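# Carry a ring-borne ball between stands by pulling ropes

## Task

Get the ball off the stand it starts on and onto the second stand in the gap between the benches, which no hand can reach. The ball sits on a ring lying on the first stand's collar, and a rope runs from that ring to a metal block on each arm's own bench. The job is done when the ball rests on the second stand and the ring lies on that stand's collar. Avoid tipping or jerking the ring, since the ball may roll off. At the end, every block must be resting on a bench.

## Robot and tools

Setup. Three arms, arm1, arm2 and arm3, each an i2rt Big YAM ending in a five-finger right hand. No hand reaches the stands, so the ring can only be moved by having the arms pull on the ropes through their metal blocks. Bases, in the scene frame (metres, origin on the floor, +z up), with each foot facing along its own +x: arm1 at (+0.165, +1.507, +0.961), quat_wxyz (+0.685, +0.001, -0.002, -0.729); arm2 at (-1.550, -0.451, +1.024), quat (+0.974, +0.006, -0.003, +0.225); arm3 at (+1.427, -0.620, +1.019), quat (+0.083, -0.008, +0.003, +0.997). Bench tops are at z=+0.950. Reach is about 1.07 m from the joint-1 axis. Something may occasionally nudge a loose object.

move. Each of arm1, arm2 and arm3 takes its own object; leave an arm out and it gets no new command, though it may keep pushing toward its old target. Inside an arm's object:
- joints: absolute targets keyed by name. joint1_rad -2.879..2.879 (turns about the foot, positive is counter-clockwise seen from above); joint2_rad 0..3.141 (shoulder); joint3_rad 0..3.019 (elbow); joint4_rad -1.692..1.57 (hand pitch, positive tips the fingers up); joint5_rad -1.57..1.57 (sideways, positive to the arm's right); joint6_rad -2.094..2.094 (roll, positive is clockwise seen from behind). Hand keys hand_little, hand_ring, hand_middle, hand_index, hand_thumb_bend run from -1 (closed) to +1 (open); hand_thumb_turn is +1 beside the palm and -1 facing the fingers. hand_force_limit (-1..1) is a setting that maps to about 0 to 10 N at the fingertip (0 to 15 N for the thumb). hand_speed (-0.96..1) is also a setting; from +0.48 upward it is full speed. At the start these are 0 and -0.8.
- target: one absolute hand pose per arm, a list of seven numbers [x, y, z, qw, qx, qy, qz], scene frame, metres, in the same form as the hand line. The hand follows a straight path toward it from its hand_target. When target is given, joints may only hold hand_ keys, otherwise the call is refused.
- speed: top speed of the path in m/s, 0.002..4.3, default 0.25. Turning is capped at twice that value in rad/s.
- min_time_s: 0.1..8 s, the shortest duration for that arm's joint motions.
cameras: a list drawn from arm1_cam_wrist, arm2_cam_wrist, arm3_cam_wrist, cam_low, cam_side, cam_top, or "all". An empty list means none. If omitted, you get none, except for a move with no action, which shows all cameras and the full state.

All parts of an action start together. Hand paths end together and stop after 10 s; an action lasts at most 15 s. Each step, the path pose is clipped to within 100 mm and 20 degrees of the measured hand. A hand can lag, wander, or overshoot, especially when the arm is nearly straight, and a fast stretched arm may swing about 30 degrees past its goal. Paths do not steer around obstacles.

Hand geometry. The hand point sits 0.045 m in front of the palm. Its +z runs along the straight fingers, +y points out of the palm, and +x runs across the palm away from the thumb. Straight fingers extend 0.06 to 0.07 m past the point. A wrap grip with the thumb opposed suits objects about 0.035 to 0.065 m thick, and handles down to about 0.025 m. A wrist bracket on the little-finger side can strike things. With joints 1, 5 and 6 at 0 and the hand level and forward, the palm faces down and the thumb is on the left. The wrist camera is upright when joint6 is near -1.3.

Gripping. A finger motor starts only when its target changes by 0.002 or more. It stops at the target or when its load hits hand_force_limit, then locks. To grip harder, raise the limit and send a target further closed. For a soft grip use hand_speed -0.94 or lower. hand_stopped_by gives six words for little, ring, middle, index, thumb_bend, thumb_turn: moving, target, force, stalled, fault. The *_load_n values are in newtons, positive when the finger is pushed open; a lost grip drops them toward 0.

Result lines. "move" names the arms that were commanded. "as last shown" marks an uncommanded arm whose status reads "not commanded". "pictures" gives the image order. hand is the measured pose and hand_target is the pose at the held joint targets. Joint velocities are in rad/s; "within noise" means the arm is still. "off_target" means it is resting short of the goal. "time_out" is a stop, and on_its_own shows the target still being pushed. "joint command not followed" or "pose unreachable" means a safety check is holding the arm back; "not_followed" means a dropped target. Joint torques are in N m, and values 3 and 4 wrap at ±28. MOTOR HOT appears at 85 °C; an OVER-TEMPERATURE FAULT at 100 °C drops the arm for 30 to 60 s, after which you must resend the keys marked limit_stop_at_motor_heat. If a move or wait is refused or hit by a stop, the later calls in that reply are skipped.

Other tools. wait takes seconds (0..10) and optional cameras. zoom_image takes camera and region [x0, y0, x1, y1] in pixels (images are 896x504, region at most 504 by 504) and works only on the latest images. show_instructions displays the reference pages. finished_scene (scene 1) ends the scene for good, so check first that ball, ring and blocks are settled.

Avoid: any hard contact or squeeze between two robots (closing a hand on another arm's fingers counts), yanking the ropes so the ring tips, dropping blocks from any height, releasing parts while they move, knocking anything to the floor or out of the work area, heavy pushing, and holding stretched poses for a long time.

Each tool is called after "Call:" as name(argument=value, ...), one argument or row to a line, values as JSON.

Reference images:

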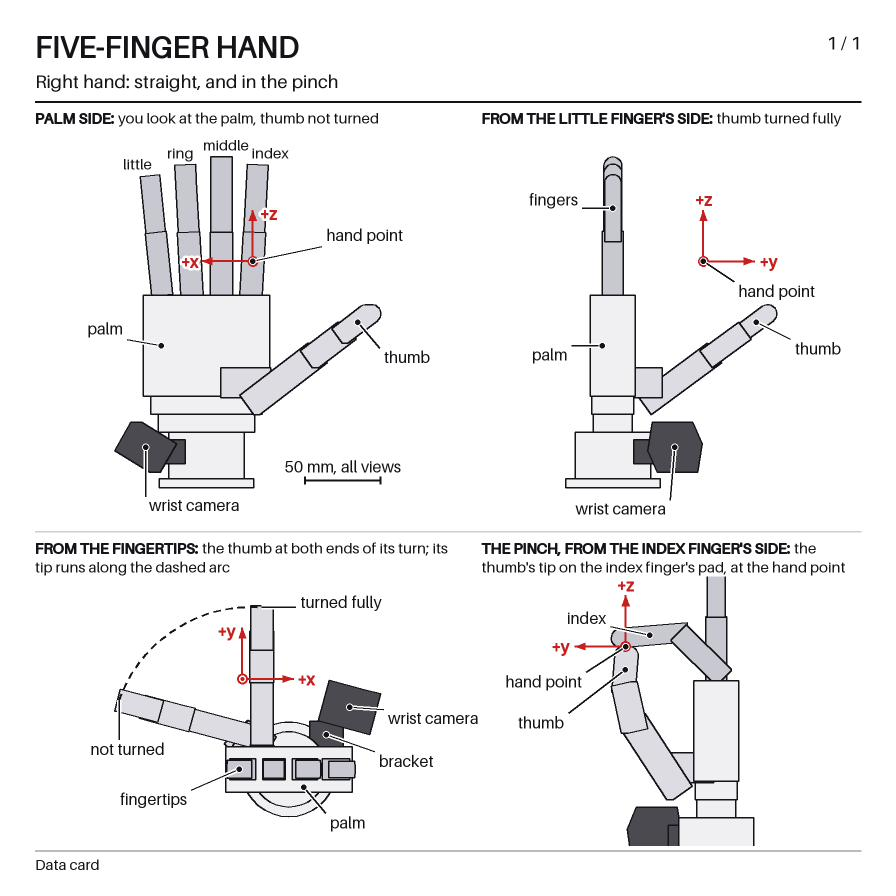

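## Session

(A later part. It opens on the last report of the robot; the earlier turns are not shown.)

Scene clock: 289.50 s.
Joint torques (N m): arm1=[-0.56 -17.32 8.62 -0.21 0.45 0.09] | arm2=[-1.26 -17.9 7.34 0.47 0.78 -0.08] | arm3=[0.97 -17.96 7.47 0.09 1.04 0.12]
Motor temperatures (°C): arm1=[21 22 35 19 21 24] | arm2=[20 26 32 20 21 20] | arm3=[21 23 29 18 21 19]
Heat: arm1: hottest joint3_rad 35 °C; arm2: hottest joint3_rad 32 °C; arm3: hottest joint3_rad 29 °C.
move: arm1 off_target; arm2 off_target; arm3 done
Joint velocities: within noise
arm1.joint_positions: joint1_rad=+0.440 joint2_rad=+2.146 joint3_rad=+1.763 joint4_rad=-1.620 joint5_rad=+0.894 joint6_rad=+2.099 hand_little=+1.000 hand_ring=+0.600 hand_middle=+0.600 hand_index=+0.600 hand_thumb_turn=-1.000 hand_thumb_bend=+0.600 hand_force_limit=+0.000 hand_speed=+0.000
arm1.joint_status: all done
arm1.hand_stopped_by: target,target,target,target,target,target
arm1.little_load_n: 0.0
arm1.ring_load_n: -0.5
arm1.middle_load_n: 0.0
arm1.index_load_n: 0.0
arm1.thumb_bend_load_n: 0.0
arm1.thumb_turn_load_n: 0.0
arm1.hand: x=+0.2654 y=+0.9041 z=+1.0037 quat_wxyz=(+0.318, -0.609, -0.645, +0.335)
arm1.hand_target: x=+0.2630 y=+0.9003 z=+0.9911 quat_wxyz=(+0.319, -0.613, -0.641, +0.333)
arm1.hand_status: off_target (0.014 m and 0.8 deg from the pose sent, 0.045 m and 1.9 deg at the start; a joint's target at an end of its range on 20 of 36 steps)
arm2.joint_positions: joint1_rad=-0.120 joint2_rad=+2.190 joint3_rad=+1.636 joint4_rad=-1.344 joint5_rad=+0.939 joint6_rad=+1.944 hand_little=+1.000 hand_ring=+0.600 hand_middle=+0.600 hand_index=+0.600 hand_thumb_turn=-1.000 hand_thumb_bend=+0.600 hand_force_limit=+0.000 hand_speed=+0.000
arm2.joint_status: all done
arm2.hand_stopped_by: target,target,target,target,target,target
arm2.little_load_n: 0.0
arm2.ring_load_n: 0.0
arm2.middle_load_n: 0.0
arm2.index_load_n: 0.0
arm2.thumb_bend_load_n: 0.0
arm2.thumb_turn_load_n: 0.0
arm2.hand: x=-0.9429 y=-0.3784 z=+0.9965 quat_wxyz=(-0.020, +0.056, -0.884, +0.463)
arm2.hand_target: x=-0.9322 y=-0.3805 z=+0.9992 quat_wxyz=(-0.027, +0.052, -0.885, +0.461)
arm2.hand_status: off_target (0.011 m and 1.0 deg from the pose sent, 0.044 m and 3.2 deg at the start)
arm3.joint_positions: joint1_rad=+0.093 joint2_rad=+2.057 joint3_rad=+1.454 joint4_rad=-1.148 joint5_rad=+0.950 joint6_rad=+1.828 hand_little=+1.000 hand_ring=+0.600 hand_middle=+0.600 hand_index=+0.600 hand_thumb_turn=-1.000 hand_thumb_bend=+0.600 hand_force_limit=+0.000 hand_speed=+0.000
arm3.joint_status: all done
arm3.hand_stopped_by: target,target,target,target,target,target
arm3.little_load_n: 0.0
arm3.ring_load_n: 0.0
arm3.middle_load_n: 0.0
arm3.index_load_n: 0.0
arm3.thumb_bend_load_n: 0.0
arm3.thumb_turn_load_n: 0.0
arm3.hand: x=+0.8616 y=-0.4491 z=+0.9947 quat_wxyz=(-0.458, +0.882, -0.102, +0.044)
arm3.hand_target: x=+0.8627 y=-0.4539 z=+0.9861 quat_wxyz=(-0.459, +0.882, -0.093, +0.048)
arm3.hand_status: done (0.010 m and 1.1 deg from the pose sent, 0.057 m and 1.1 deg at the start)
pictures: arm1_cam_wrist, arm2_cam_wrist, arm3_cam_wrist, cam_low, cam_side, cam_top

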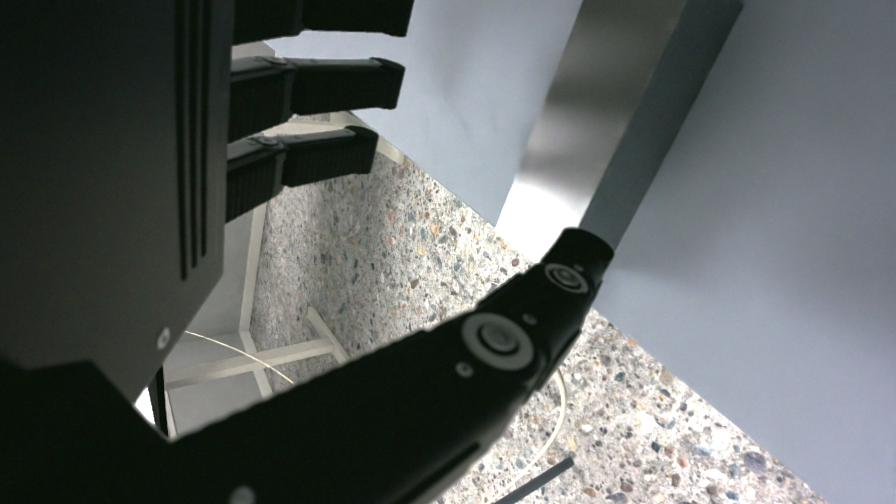

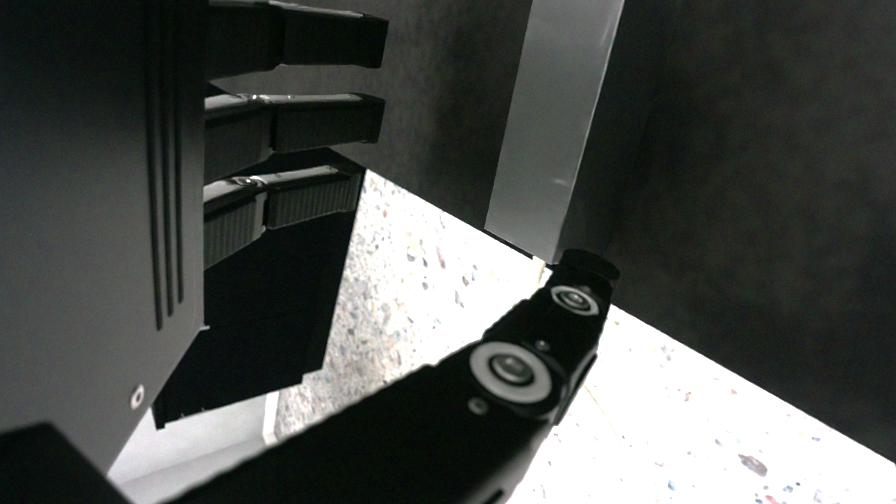

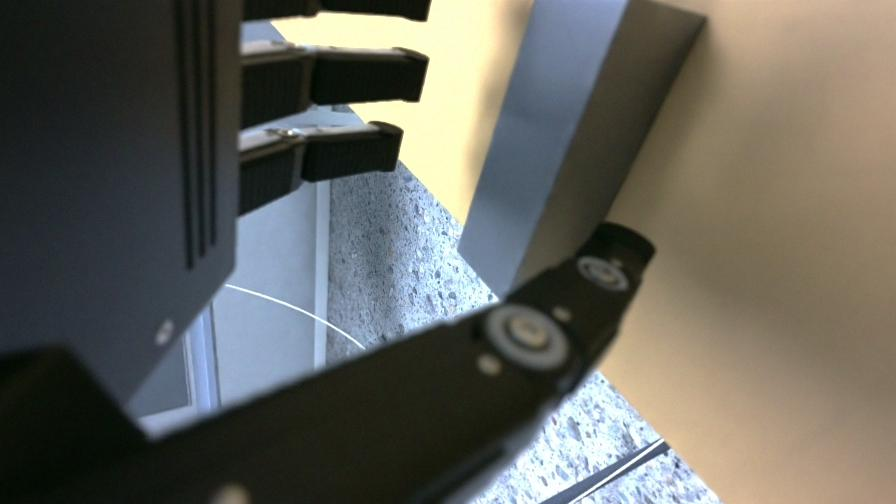

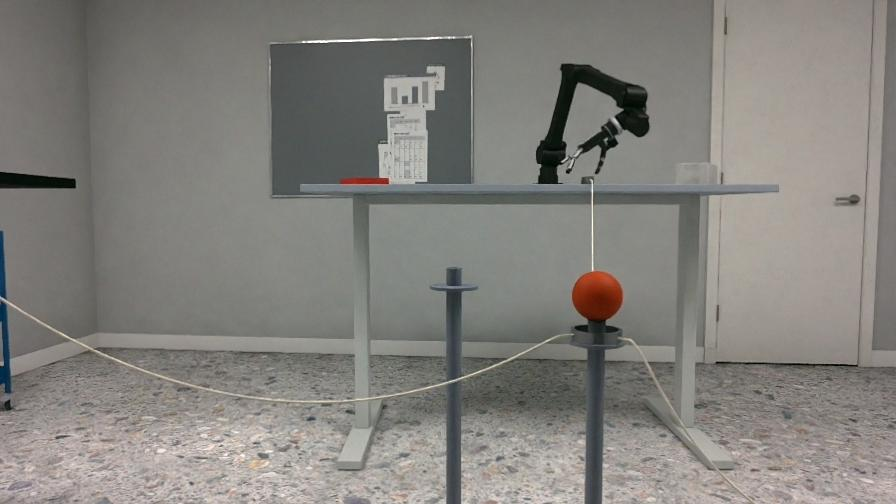

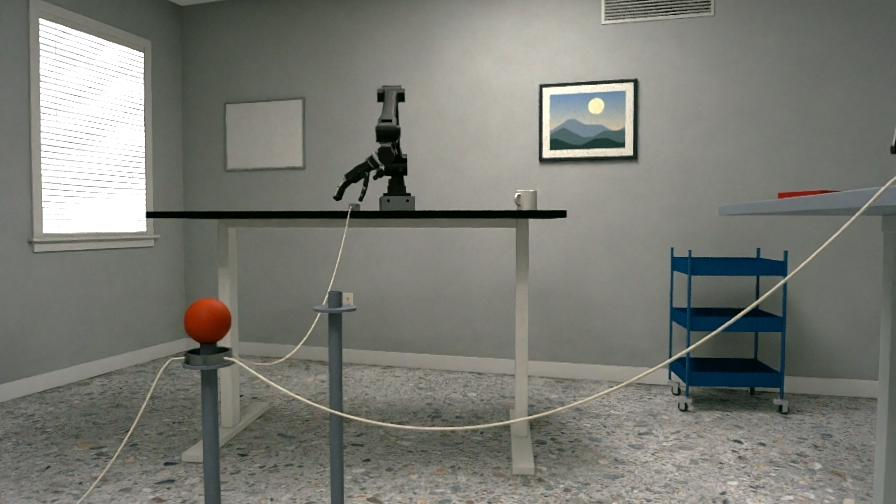

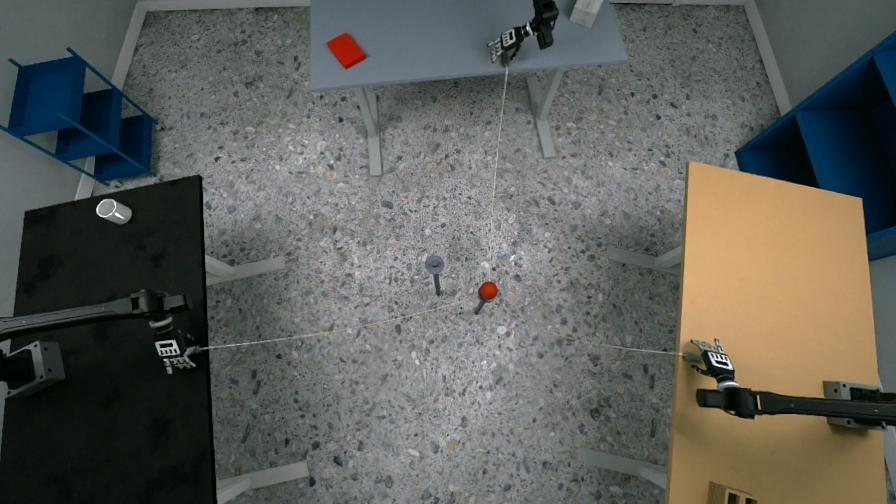

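Call:
move(
  arm1={"target": [0.264, 0.905, 0.972, -0.3193, 0.6134, 0.6408, -0.3335], "speed": 0.06, "joints": {"hand_thumb_bend": 0.8}},
  arm2={"target": [-0.937, -0.3805, 0.973, 0.0270, -0.0518, 0.8855, -0.4609], "speed": 0.06, "joints": {"hand_thumb_bend": 0.8}},
  arm3={"target": [0.8626, -0.454, 0.971, 0.4592, -0.8821, 0.0927, -0.0482], "speed": 0.06, "joints": {"hand_thumb_bend": 0.8}},
  cameras=["all"],
)

Call:
zoom_image(
  camera="cam_low",
  region=[520, 110, 680, 210],
)

Call:
zoom_image(
  camera="cam_side",
  region=[300, 150, 430, 240],
)

Call:
zoom_image(
  camera="cam_top",
  region=[640, 300, 800, 420],
)

Scene clock: 320.00 s.
Joint torques (N m): arm1=[-0.21 -17.03 7.27 -0.18 0.44 0.07] | arm2=[-1.38 -17.79 5.23 0.55 0.74 -0.08] | arm3=[0.32 -17.38 7.13 0.03 1.1 0.1]
Motor temperatures (°C): arm1=[21 21 32 18 21 24] | arm2=[19 27 30 20 21 20] | arm3=[21 23 28 17 21 19]
Heat: arm1: hottest joint3_rad 32 °C; arm2: hottest joint3_rad 30 °C; arm3: hottest joint3_rad 28 °C.
move: arm1 off_target; arm2 done; arm3 off_target
Joint velocities: within noise
arm1.joint_positions: joint1_rad=+0.440 joint2_rad=+2.152 joint3_rad=+1.741 joint4_rad=-1.574 joint5_rad=+0.892 joint6_rad=+2.100 hand_little=+1.000 hand_ring=+0.600 hand_middle=+0.600 hand_index=+0.600 hand_thumb_turn=-1.000 hand_thumb_bend=+0.800 hand_force_limit=+0.000 hand_speed=+0.000
arm1.joint_status: all done
arm1.hand_stopped_by: target,target,target,target,target,target
arm1.little_load_n: 0.0
arm1.ring_load_n: 0.0
arm1.middle_load_n: 0.0
arm1.index_load_n: 0.0
arm1.thumb_bend_load_n: 0.0
arm1.thumb_turn_load_n: 0.0
arm1.hand: x=+0.2664 y=+0.9027 z=+0.9917 quat_wxyz=(+0.310, -0.613, -0.643, +0.338)
arm1.hand_target: x=+0.2639 y=+0.9054 z=+0.9723 quat_wxyz=(+0.318, -0.613, -0.642, +0.333)
arm1.hand_status: off_target (0.020 m and 1.2 deg from the pose sent, 0.032 m and 0.8 deg at the start; a joint's target at an end of its range on 32 of 32 steps)
arm2.joint_positions: joint1_rad=-0.120 joint2_rad=+2.214 joint3_rad=+1.632 joint4_rad=-1.290 joint5_rad=+0.939 joint6_rad=+1.944 hand_little=+1.000 hand_ring=+0.600 hand_middle=+0.600 hand_index=+0.600 hand_thumb_turn=-1.000 hand_thumb_bend=+0.800 hand_force_limit=+0.000 hand_speed=+0.000
arm2.joint_status: all done
arm2.hand_stopped_by: target,target,target,target,target,target
arm2.little_load_n: 0.0
arm2.ring_load_n: -0.5
arm2.middle_load_n: 0.0
arm2.index_load_n: 0.0
arm2.thumb_bend_load_n: 0.0
arm2.thumb_turn_load_n: 0.0
arm2.hand: x=-0.9367 y=-0.3760 z=+0.9802 quat_wxyz=(-0.031, +0.050, -0.886, +0.460)
arm2.hand_target: x=-0.9370 y=-0.3804 z=+0.9732 quat_wxyz=(-0.027, +0.052, -0.886, +0.461)
arm2.hand_status: done (0.009 m and 0.5 deg from the pose sent, 0.024 m and 1.0 deg at the start)
arm3.joint_positions: joint1_rad=+0.093 joint2_rad=+2.076 joint3_rad=+1.449 joint4_rad=-1.117 joint5_rad=+0.950 joint6_rad=+1.828 hand_little=+1.000 hand_ring=+0.600 hand_middle=+0.600 hand_index=+0.600 hand_thumb_turn=-1.000 hand_thumb_bend=+0.800 hand_force_limit=+0.000 hand_speed=+0.000
arm3.joint_status: all done
arm3.hand_stopped_by: target,target,target,target,target,target
arm3.little_load_n: 0.0
arm3.ring_load_n: 0.0
arm3.middle_load_n: 0.0
arm3.index_load_n: 0.0
arm3.thumb_bend_load_n: 0.0
arm3.thumb_turn_load_n: 0.0
arm3.hand: x=+0.8597 y=-0.4491 z=+0.9827 quat_wxyz=(-0.458, +0.882, -0.103, +0.041)
arm3.hand_target: x=+0.8627 y=-0.4539 z=+0.9713 quat_wxyz=(-0.459, +0.882, -0.093, +0.048)
arm3.hand_status: off_target (0.013 m and 1.5 deg from the pose sent, 0.024 m and 1.1 deg at the start)
pictures: arm1_cam_wrist, arm2_cam_wrist, arm3_cam_wrist, cam_low, cam_side, cam_top

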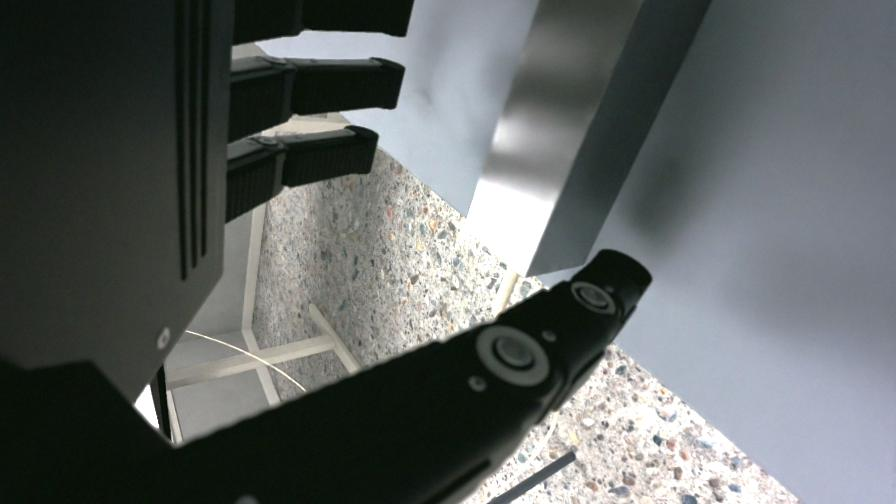

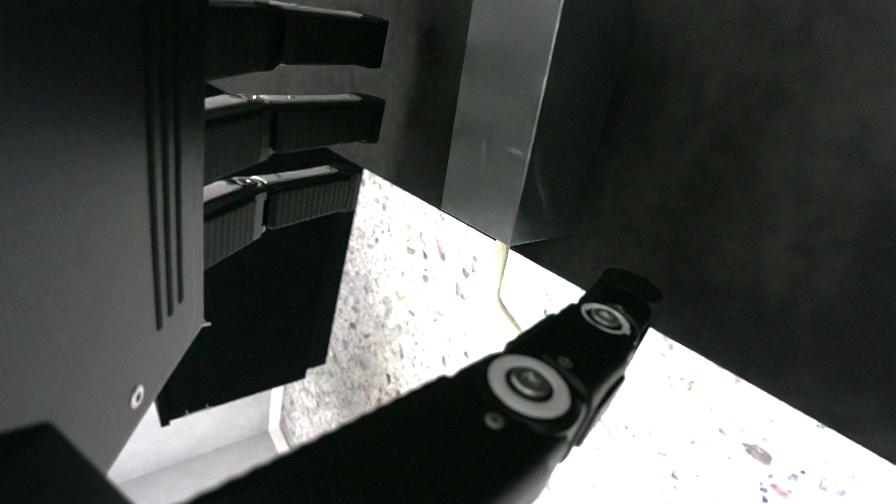

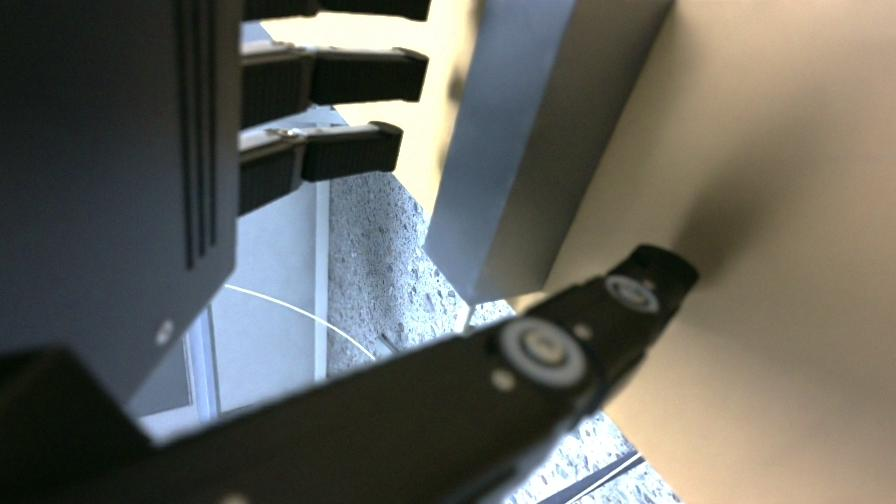

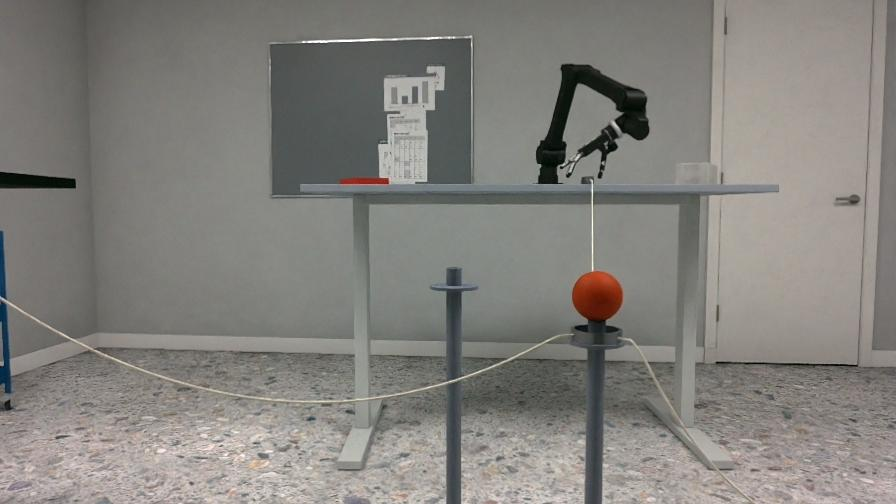

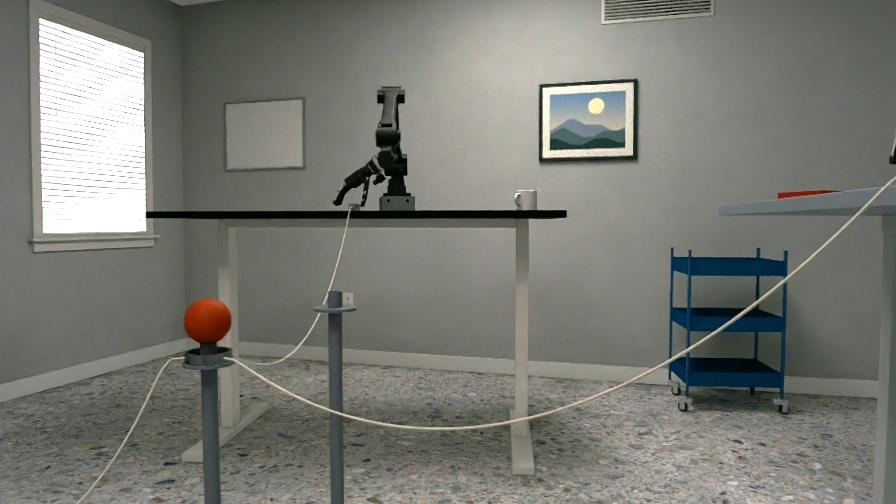

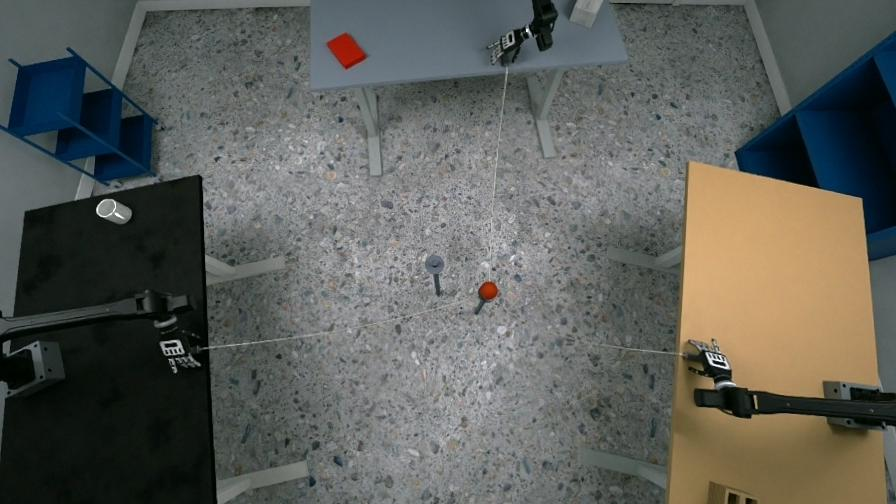

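Scaled by 3.150.

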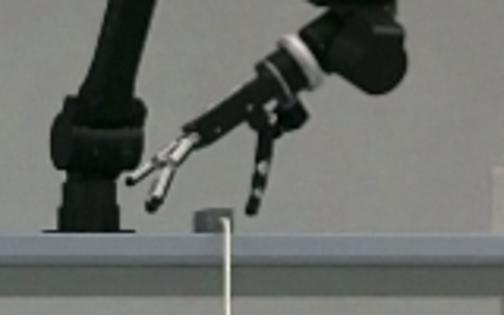

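Scaled by 3.877.

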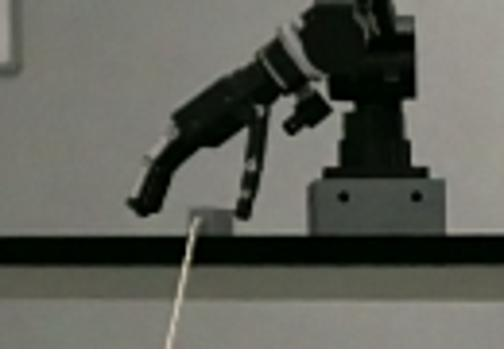

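Scaled by 3.150.

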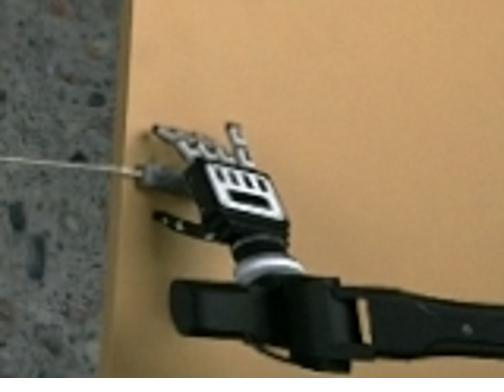

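Call:
move(
  arm1={"target": [0.264, 0.908, 0.957, -0.3193, 0.6134, 0.6408, -0.3335], "speed": 0.06},
  arm2={"target": [-0.943, -0.383, 0.961, 0.0270, -0.0518, 0.8855, -0.4609], "speed": 0.06},
  arm3={"target": [0.8640, -0.454, 0.964, 0.4592, -0.8821, 0.0927, -0.0482], "speed": 0.06},
  cameras=["arm1_cam_wrist", "arm2_cam_wrist", "arm3_cam_wrist", "cam_low", "cam_side"],
)

Call:
zoom_image(
  camera="cam_low",
  region=[520, 110, 680, 210],
)

Call:
zoom_image(
  camera="cam_side",
  region=[300, 150, 430, 240],
)

Scene clock: 328.47 s.
Joint torques (N m): arm1=[-0.09 -17.03 7.16 -0.17 0.45 0.07] | arm2=[-1.38 -17.44 5.03 0.58 0.74 -0.08] | arm3=[0.5 -17.96 6.86 -0.01 1.04 0.09]
Motor temperatures (°C): arm1=[21 21 32 18 21 24] | arm2=[19 27 28 20 21 20] | arm3=[21 23 27 17 21 19]
Heat: arm1: hottest joint3_rad 32 °C; arm2: hottest joint3_rad 28 °C; arm3: hottest joint3_rad 27 °C.
move: arm1 off_target; arm2 done; arm3 off_target
Joint velocities: within noise
arm1.joint_positions: joint1_rad=+0.440 joint2_rad=+2.163 joint3_rad=+1.717 joint4_rad=-1.539 joint5_rad=+0.891 joint6_rad=+2.100 hand_little=+1.000 hand_ring=+0.600 hand_middle=+0.600 hand_index=+0.600 hand_thumb_turn=-1.000 hand_thumb_bend=+0.800 hand_force_limit=+0.000 hand_speed=+0.000
arm1.joint_status: not commanded
arm1.hand_stopped_by: target,target,target,target,target,target
arm1.little_load_n: 0.0
arm1.ring_load_n: 0.0
arm1.middle_load_n: 0.0
arm1.index_load_n: 0.0
arm1.thumb_bend_load_n: 0.0
arm1.thumb_turn_load_n: 0.0
arm1.hand: x=+0.2656 y=+0.9053 z=+0.9763 quat_wxyz=(+0.311, -0.613, -0.643, +0.337)
arm1.hand_target: x=+0.2639 y=+0.9085 z=+0.9574 quat_wxyz=(+0.318, -0.612, -0.643, +0.333)
arm1.hand_status: off_target (0.020 m and 1.1 deg from the pose sent, 0.035 m and 1.2 deg at the start; a joint's target at an end of its range on 31 of 31 steps)
arm2.joint_positions: joint1_rad=-0.120 joint2_rad=+2.216 joint3_rad=+1.602 joint4_rad=-1.254 joint5_rad=+0.939 joint6_rad=+1.944 hand_little=+1.000 hand_ring=+0.600 hand_middle=+0.600 hand_index=+0.600 hand_thumb_turn=-1.000 hand_thumb_bend=+0.800 hand_force_limit=+0.000 hand_speed=+0.000
arm2.joint_status: not commanded
arm2.hand_stopped_by: target,target,target,target,target,target
arm2.little_load_n: 0.0
arm2.ring_load_n: 0.0
arm2.middle_load_n: 0.0
arm2.index_load_n: 0.0
arm2.thumb_bend_load_n: 0.0
arm2.thumb_turn_load_n: 0.0
arm2.hand: x=-0.9419 y=-0.3777 z=+0.9692 quat_wxyz=(-0.032, +0.049, -0.886, +0.460)
arm2.hand_target: x=-0.9432 y=-0.3830 z=+0.9611 quat_wxyz=(-0.027, +0.052, -0.885, +0.461)
arm2.hand_status: done (0.010 m and 0.7 deg from the pose sent, 0.021 m and 0.5 deg at the start)
arm3.joint_positions: joint1_rad=+0.094 joint2_rad=+2.081 joint3_rad=+1.443 joint4_rad=-1.101 joint5_rad=+0.950 joint6_rad=+1.828 hand_little=+1.000 hand_ring=+0.600 hand_middle=+0.600 hand_index=+0.600 hand_thumb_turn=-1.000 hand_thumb_bend=+0.800 hand_force_limit=+0.000 hand_speed=+0.000
arm3.joint_status: not commanded
arm3.hand_stopped_by: target,target,target,target,target,target
arm3.little_load_n: 0.0
arm3.ring_load_n: 0.0
arm3.middle_load_n: 0.0
arm3.index_load_n: 0.0
arm3.thumb_bend_load_n: 0.0
arm3.thumb_turn_load_n: 0.0
arm3.hand: x=+0.8597 y=-0.4494 z=+0.9777 quat_wxyz=(-0.458, +0.882, -0.104, +0.039)
arm3.hand_target: x=+0.8642 y=-0.4540 z=+0.9642 quat_wxyz=(-0.459, +0.882, -0.093, +0.048)
arm3.hand_status: off_target (0.015 m and 1.6 deg from the pose sent, 0.020 m and 1.4 deg at the start)

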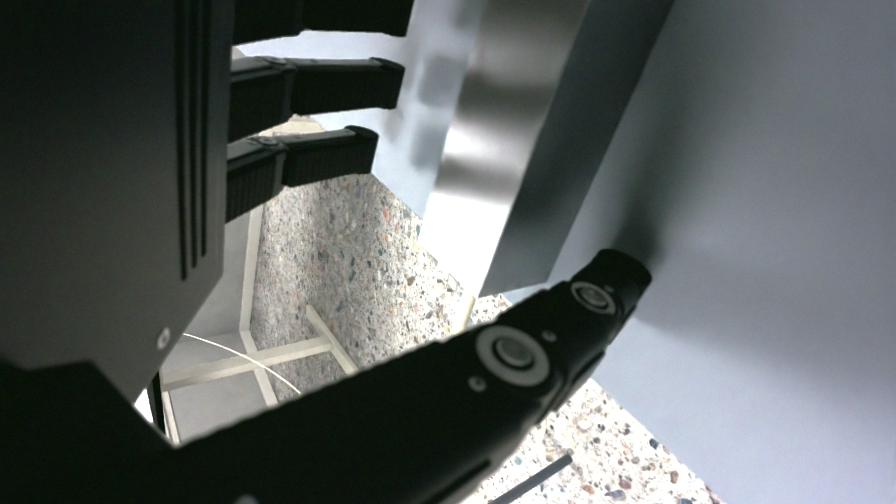

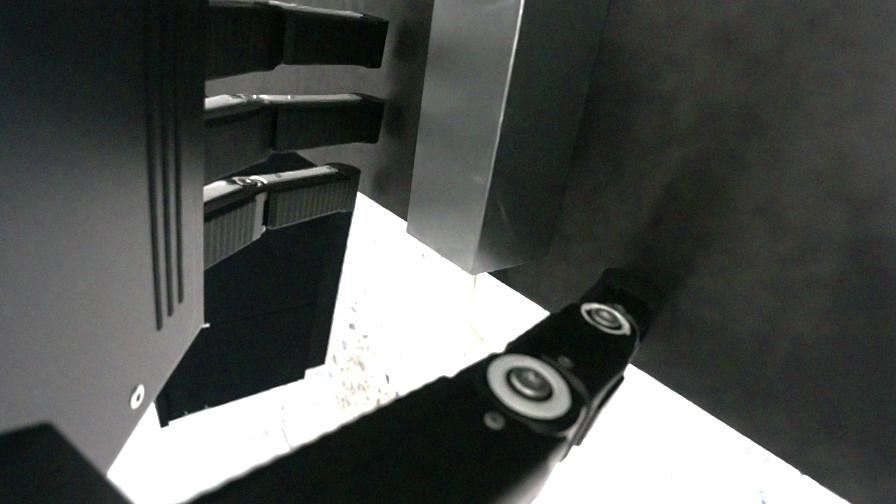

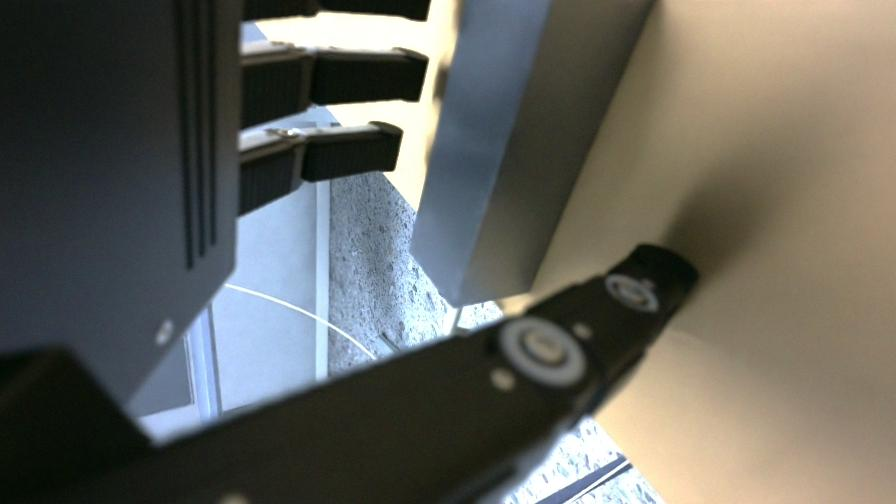

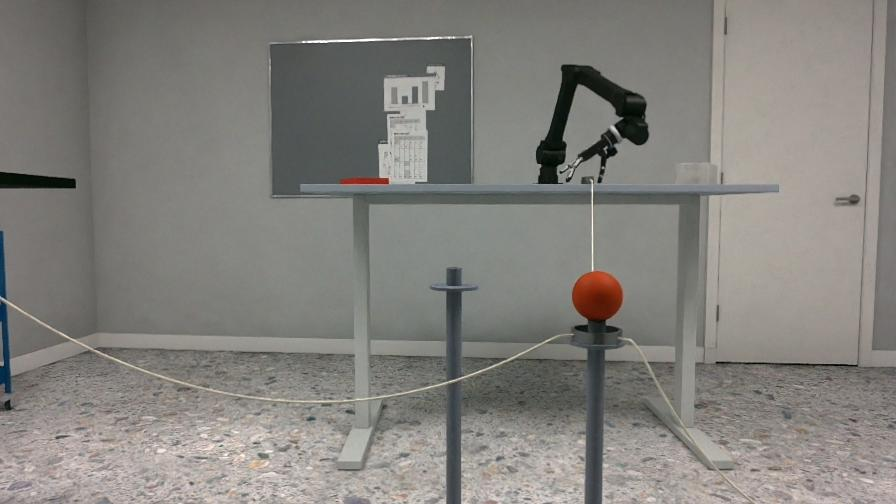

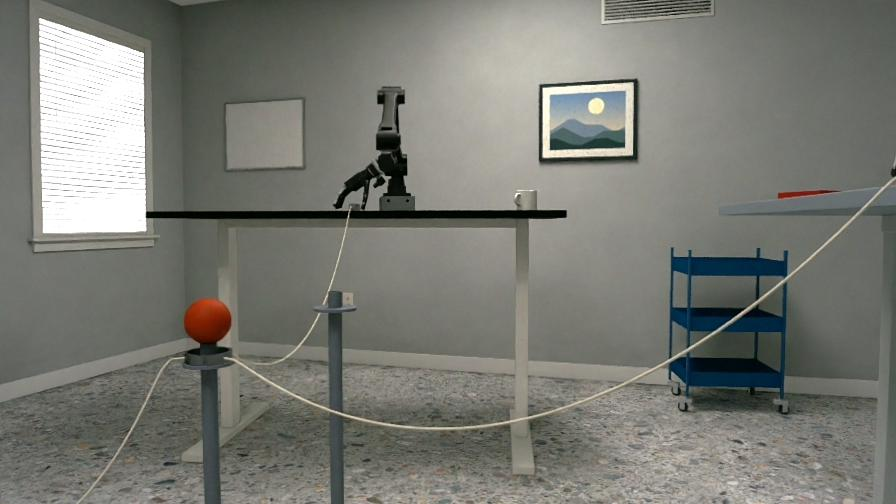

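Scaled by 3.150.

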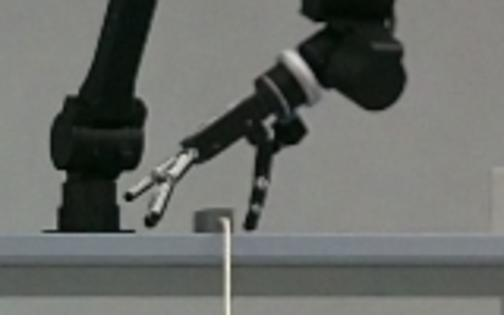

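Scaled by 3.877.

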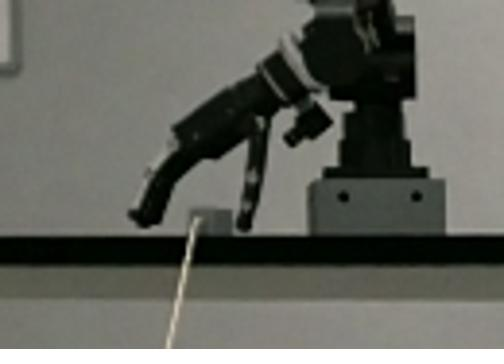

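Call:
move(
  arm1={"joints": {"hand_index": -0.2, "hand_middle": -0.2, "hand_ring": -0.2, "hand_thumb_bend": 0.0, "hand_speed": -0.92, "hand_force_limit": -0.6}},
  arm2={"joints": {"hand_index": -0.2, "hand_middle": -0.2, "hand_ring": -0.2, "hand_thumb_bend": 0.0, "hand_speed": -0.92, "hand_force_limit": -0.6}},
  arm3={"joints": {"hand_index": -0.2, "hand_middle": -0.2, "hand_ring": -0.2, "hand_thumb_bend": 0.0, "hand_speed": -0.92, "hand_force_limit": -0.6}},
  cameras=["arm1_cam_wrist", "arm2_cam_wrist", "arm3_cam_wrist", "cam_low", "cam_side"],
)

Call:
zoom_image(
  camera="cam_low",
  region=[520, 110, 680, 210],
)

Call:
zoom_image(
  camera="cam_side",
  region=[300, 150, 430, 240],
)

Scene clock: 340.63 s.
Joint torques (N m): arm1=[-0.09 -17.08 7.17 -0.16 0.46 0.06] | arm2=[-1.67 -17.55 5.11 0.62 0.66 -0.07] | arm3=[-0.67 -18.08 6.95 0.08 0.82 0.13]
Motor temperatures (°C): arm1=[21 23 31 18 21 24] | arm2=[19 27 27 20 21 20] | arm3=[21 24 27 17 21 19]
Heat: arm1: hottest joint3_rad 31 °C; arm2: hottest joint2_rad 27 °C; arm3: hottest joint3_rad 27 °C.
move: arm1 off_target; arm2 off_target; arm3 off_target
Joint velocities: within noise
arm1.joint_positions: joint1_rad=+0.440 joint2_rad=+2.163 joint3_rad=+1.717 joint4_rad=-1.539 joint5_rad=+0.891 joint6_rad=+2.102 hand_little=+1.000 hand_ring=-0.087 hand_middle=-0.049 hand_index=-0.087 hand_thumb_turn=-1.000 hand_thumb_bend=+0.452 hand_force_limit=-0.600 hand_speed=-0.920
arm1.joint_status: hand_ring off_target (ended at -0.087, target -0.200); hand_middle off_target (ended at -0.049, target -0.200); hand_index off_target (ended at -0.087, target -0.200); hand_thumb_bend off_target (ended at +0.452, target +0.000); the others done
arm1.hand_stopped_by: target,force,force,force,force,target
arm1.little_load_n: 0.0
arm1.ring_load_n: 2.0
arm1.middle_load_n: 2.0
arm1.index_load_n: 2.5
arm1.thumb_bend_load_n: 4.0
arm1.thumb_turn_load_n: 2.0
arm1.hand: x=+0.2656 y=+0.9053 z=+0.9761 quat_wxyz=(+0.310, -0.614, -0.643, +0.337)
arm1.hand_target: x=+0.2638 y=+0.9085 z=+0.9573 quat_wxyz=(+0.318, -0.612, -0.643, +0.333)
arm1.hand_status: not commanded
arm2.joint_positions: joint1_rad=-0.120 joint2_rad=+2.216 joint3_rad=+1.602 joint4_rad=-1.254 joint5_rad=+0.942 joint6_rad=+1.944 hand_little=+1.000 hand_ring=-0.072 hand_middle=-0.035 hand_index=-0.200 hand_thumb_turn=-1.000 hand_thumb_bend=+0.452 hand_force_limit=-0.600 hand_speed=-0.920
arm2.joint_status: hand_ring off_target (ended at -0.072, target -0.200); hand_middle off_target (ended at -0.035, target -0.200); hand_thumb_bend off_target (ended at +0.452, target +0.000); the others done
arm2.hand_stopped_by: target,force,force,target,force,target
arm2.little_load_n: -0.5
arm2.ring_load_n: 2.0
arm2.middle_load_n: 1.5
arm2.index_load_n: 0.0
arm2.thumb_bend_load_n: 3.0
arm2.thumb_turn_load_n: 2.5
arm2.hand: x=-0.9417 y=-0.3780 z=+0.9693 quat_wxyz=(-0.033, +0.049, -0.886, +0.461)
arm2.hand_target: x=-0.9431 y=-0.3829 z=+0.9612 quat_wxyz=(-0.027, +0.052, -0.886, +0.461)
arm2.hand_status: not commanded
arm3.joint_positions: joint1_rad=+0.094 joint2_rad=+2.082 joint3_rad=+1.443 joint4_rad=-1.101 joint5_rad=+0.955 joint6_rad=+1.828 hand_little=+1.000 hand_ring=-0.079 hand_middle=-0.042 hand_index=-0.072 hand_thumb_turn=-1.000 hand_thumb_bend=+0.460 hand_force_limit=-0.600 hand_speed=-0.920
arm3.joint_status: hand_ring off_target (ended at -0.079, target -0.200); hand_middle off_target (ended at -0.042, target -0.200); hand_index off_target (ended at -0.072, target -0.200); hand_thumb_bend off_target (ended at +0.460, target +0.000); the others done
arm3.hand_stopped_by: target,force,force,force,force,target
arm3.little_load_n: 0.0
arm3.ring_load_n: 3.0
arm3.middle_load_n: 0.5
arm3.index_load_n: 3.5
arm3.thumb_bend_load_n: 5.5
arm3.thumb_turn_load_n: 1.0
arm3.hand: x=+0.8598 y=-0.4487 z=+0.9779 quat_wxyz=(-0.461, +0.881, -0.103, +0.039)
arm3.hand_target: x=+0.8643 y=-0.4540 z=+0.9642 quat_wxyz=(-0.459, +0.882, -0.093, +0.048)
arm3.hand_status: not commanded

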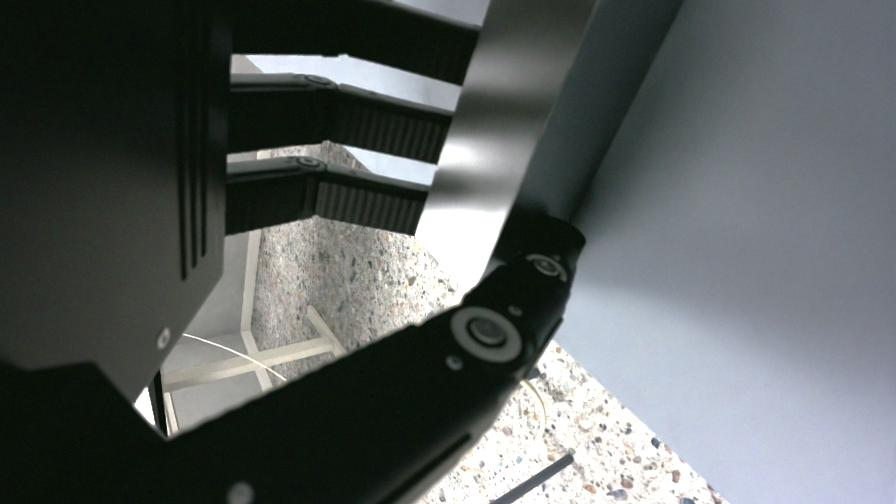

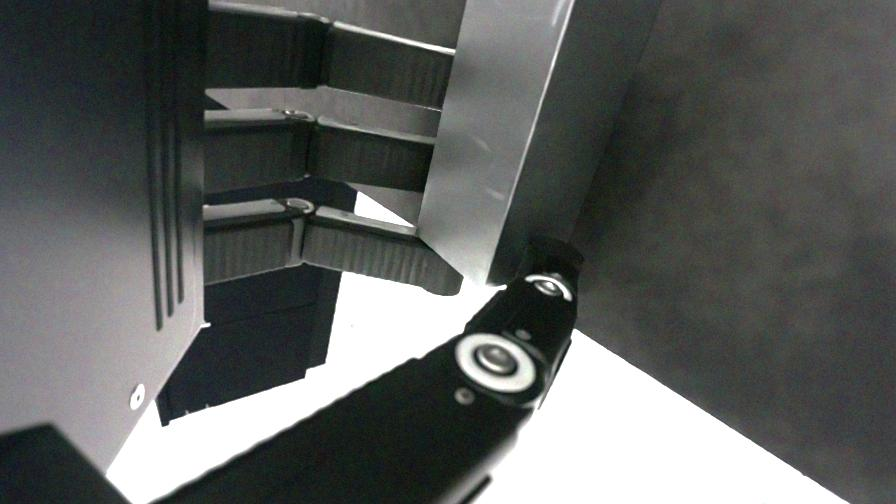

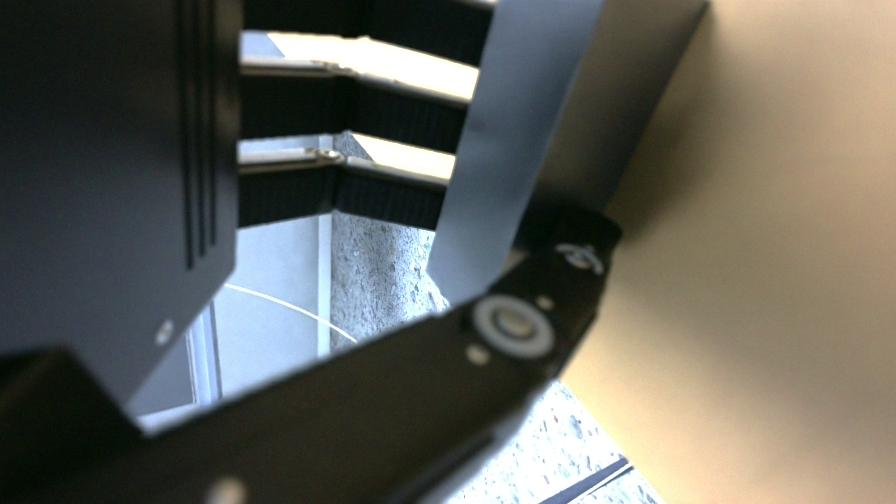

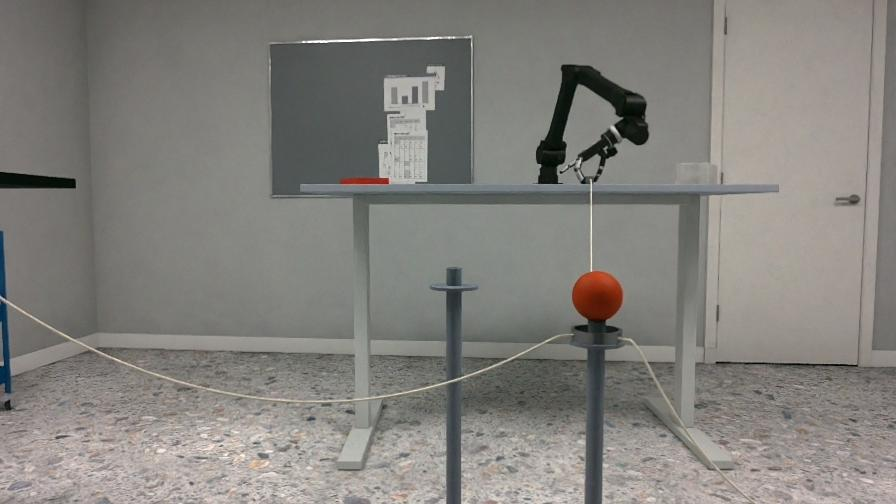

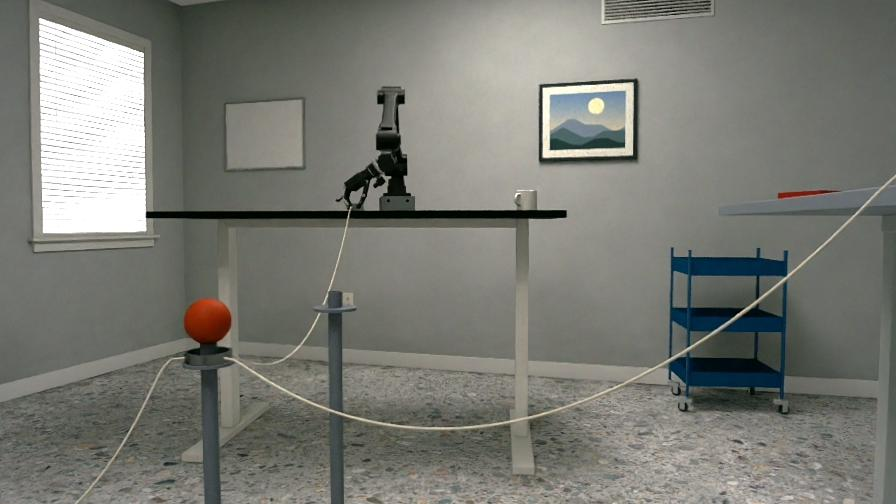

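Scaled by 3.150.

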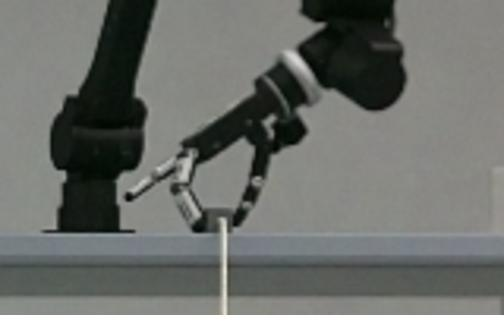

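Scaled by 3.877.

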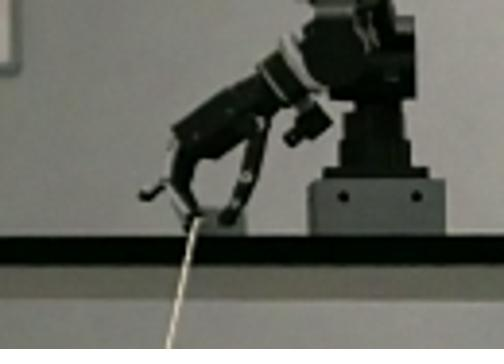

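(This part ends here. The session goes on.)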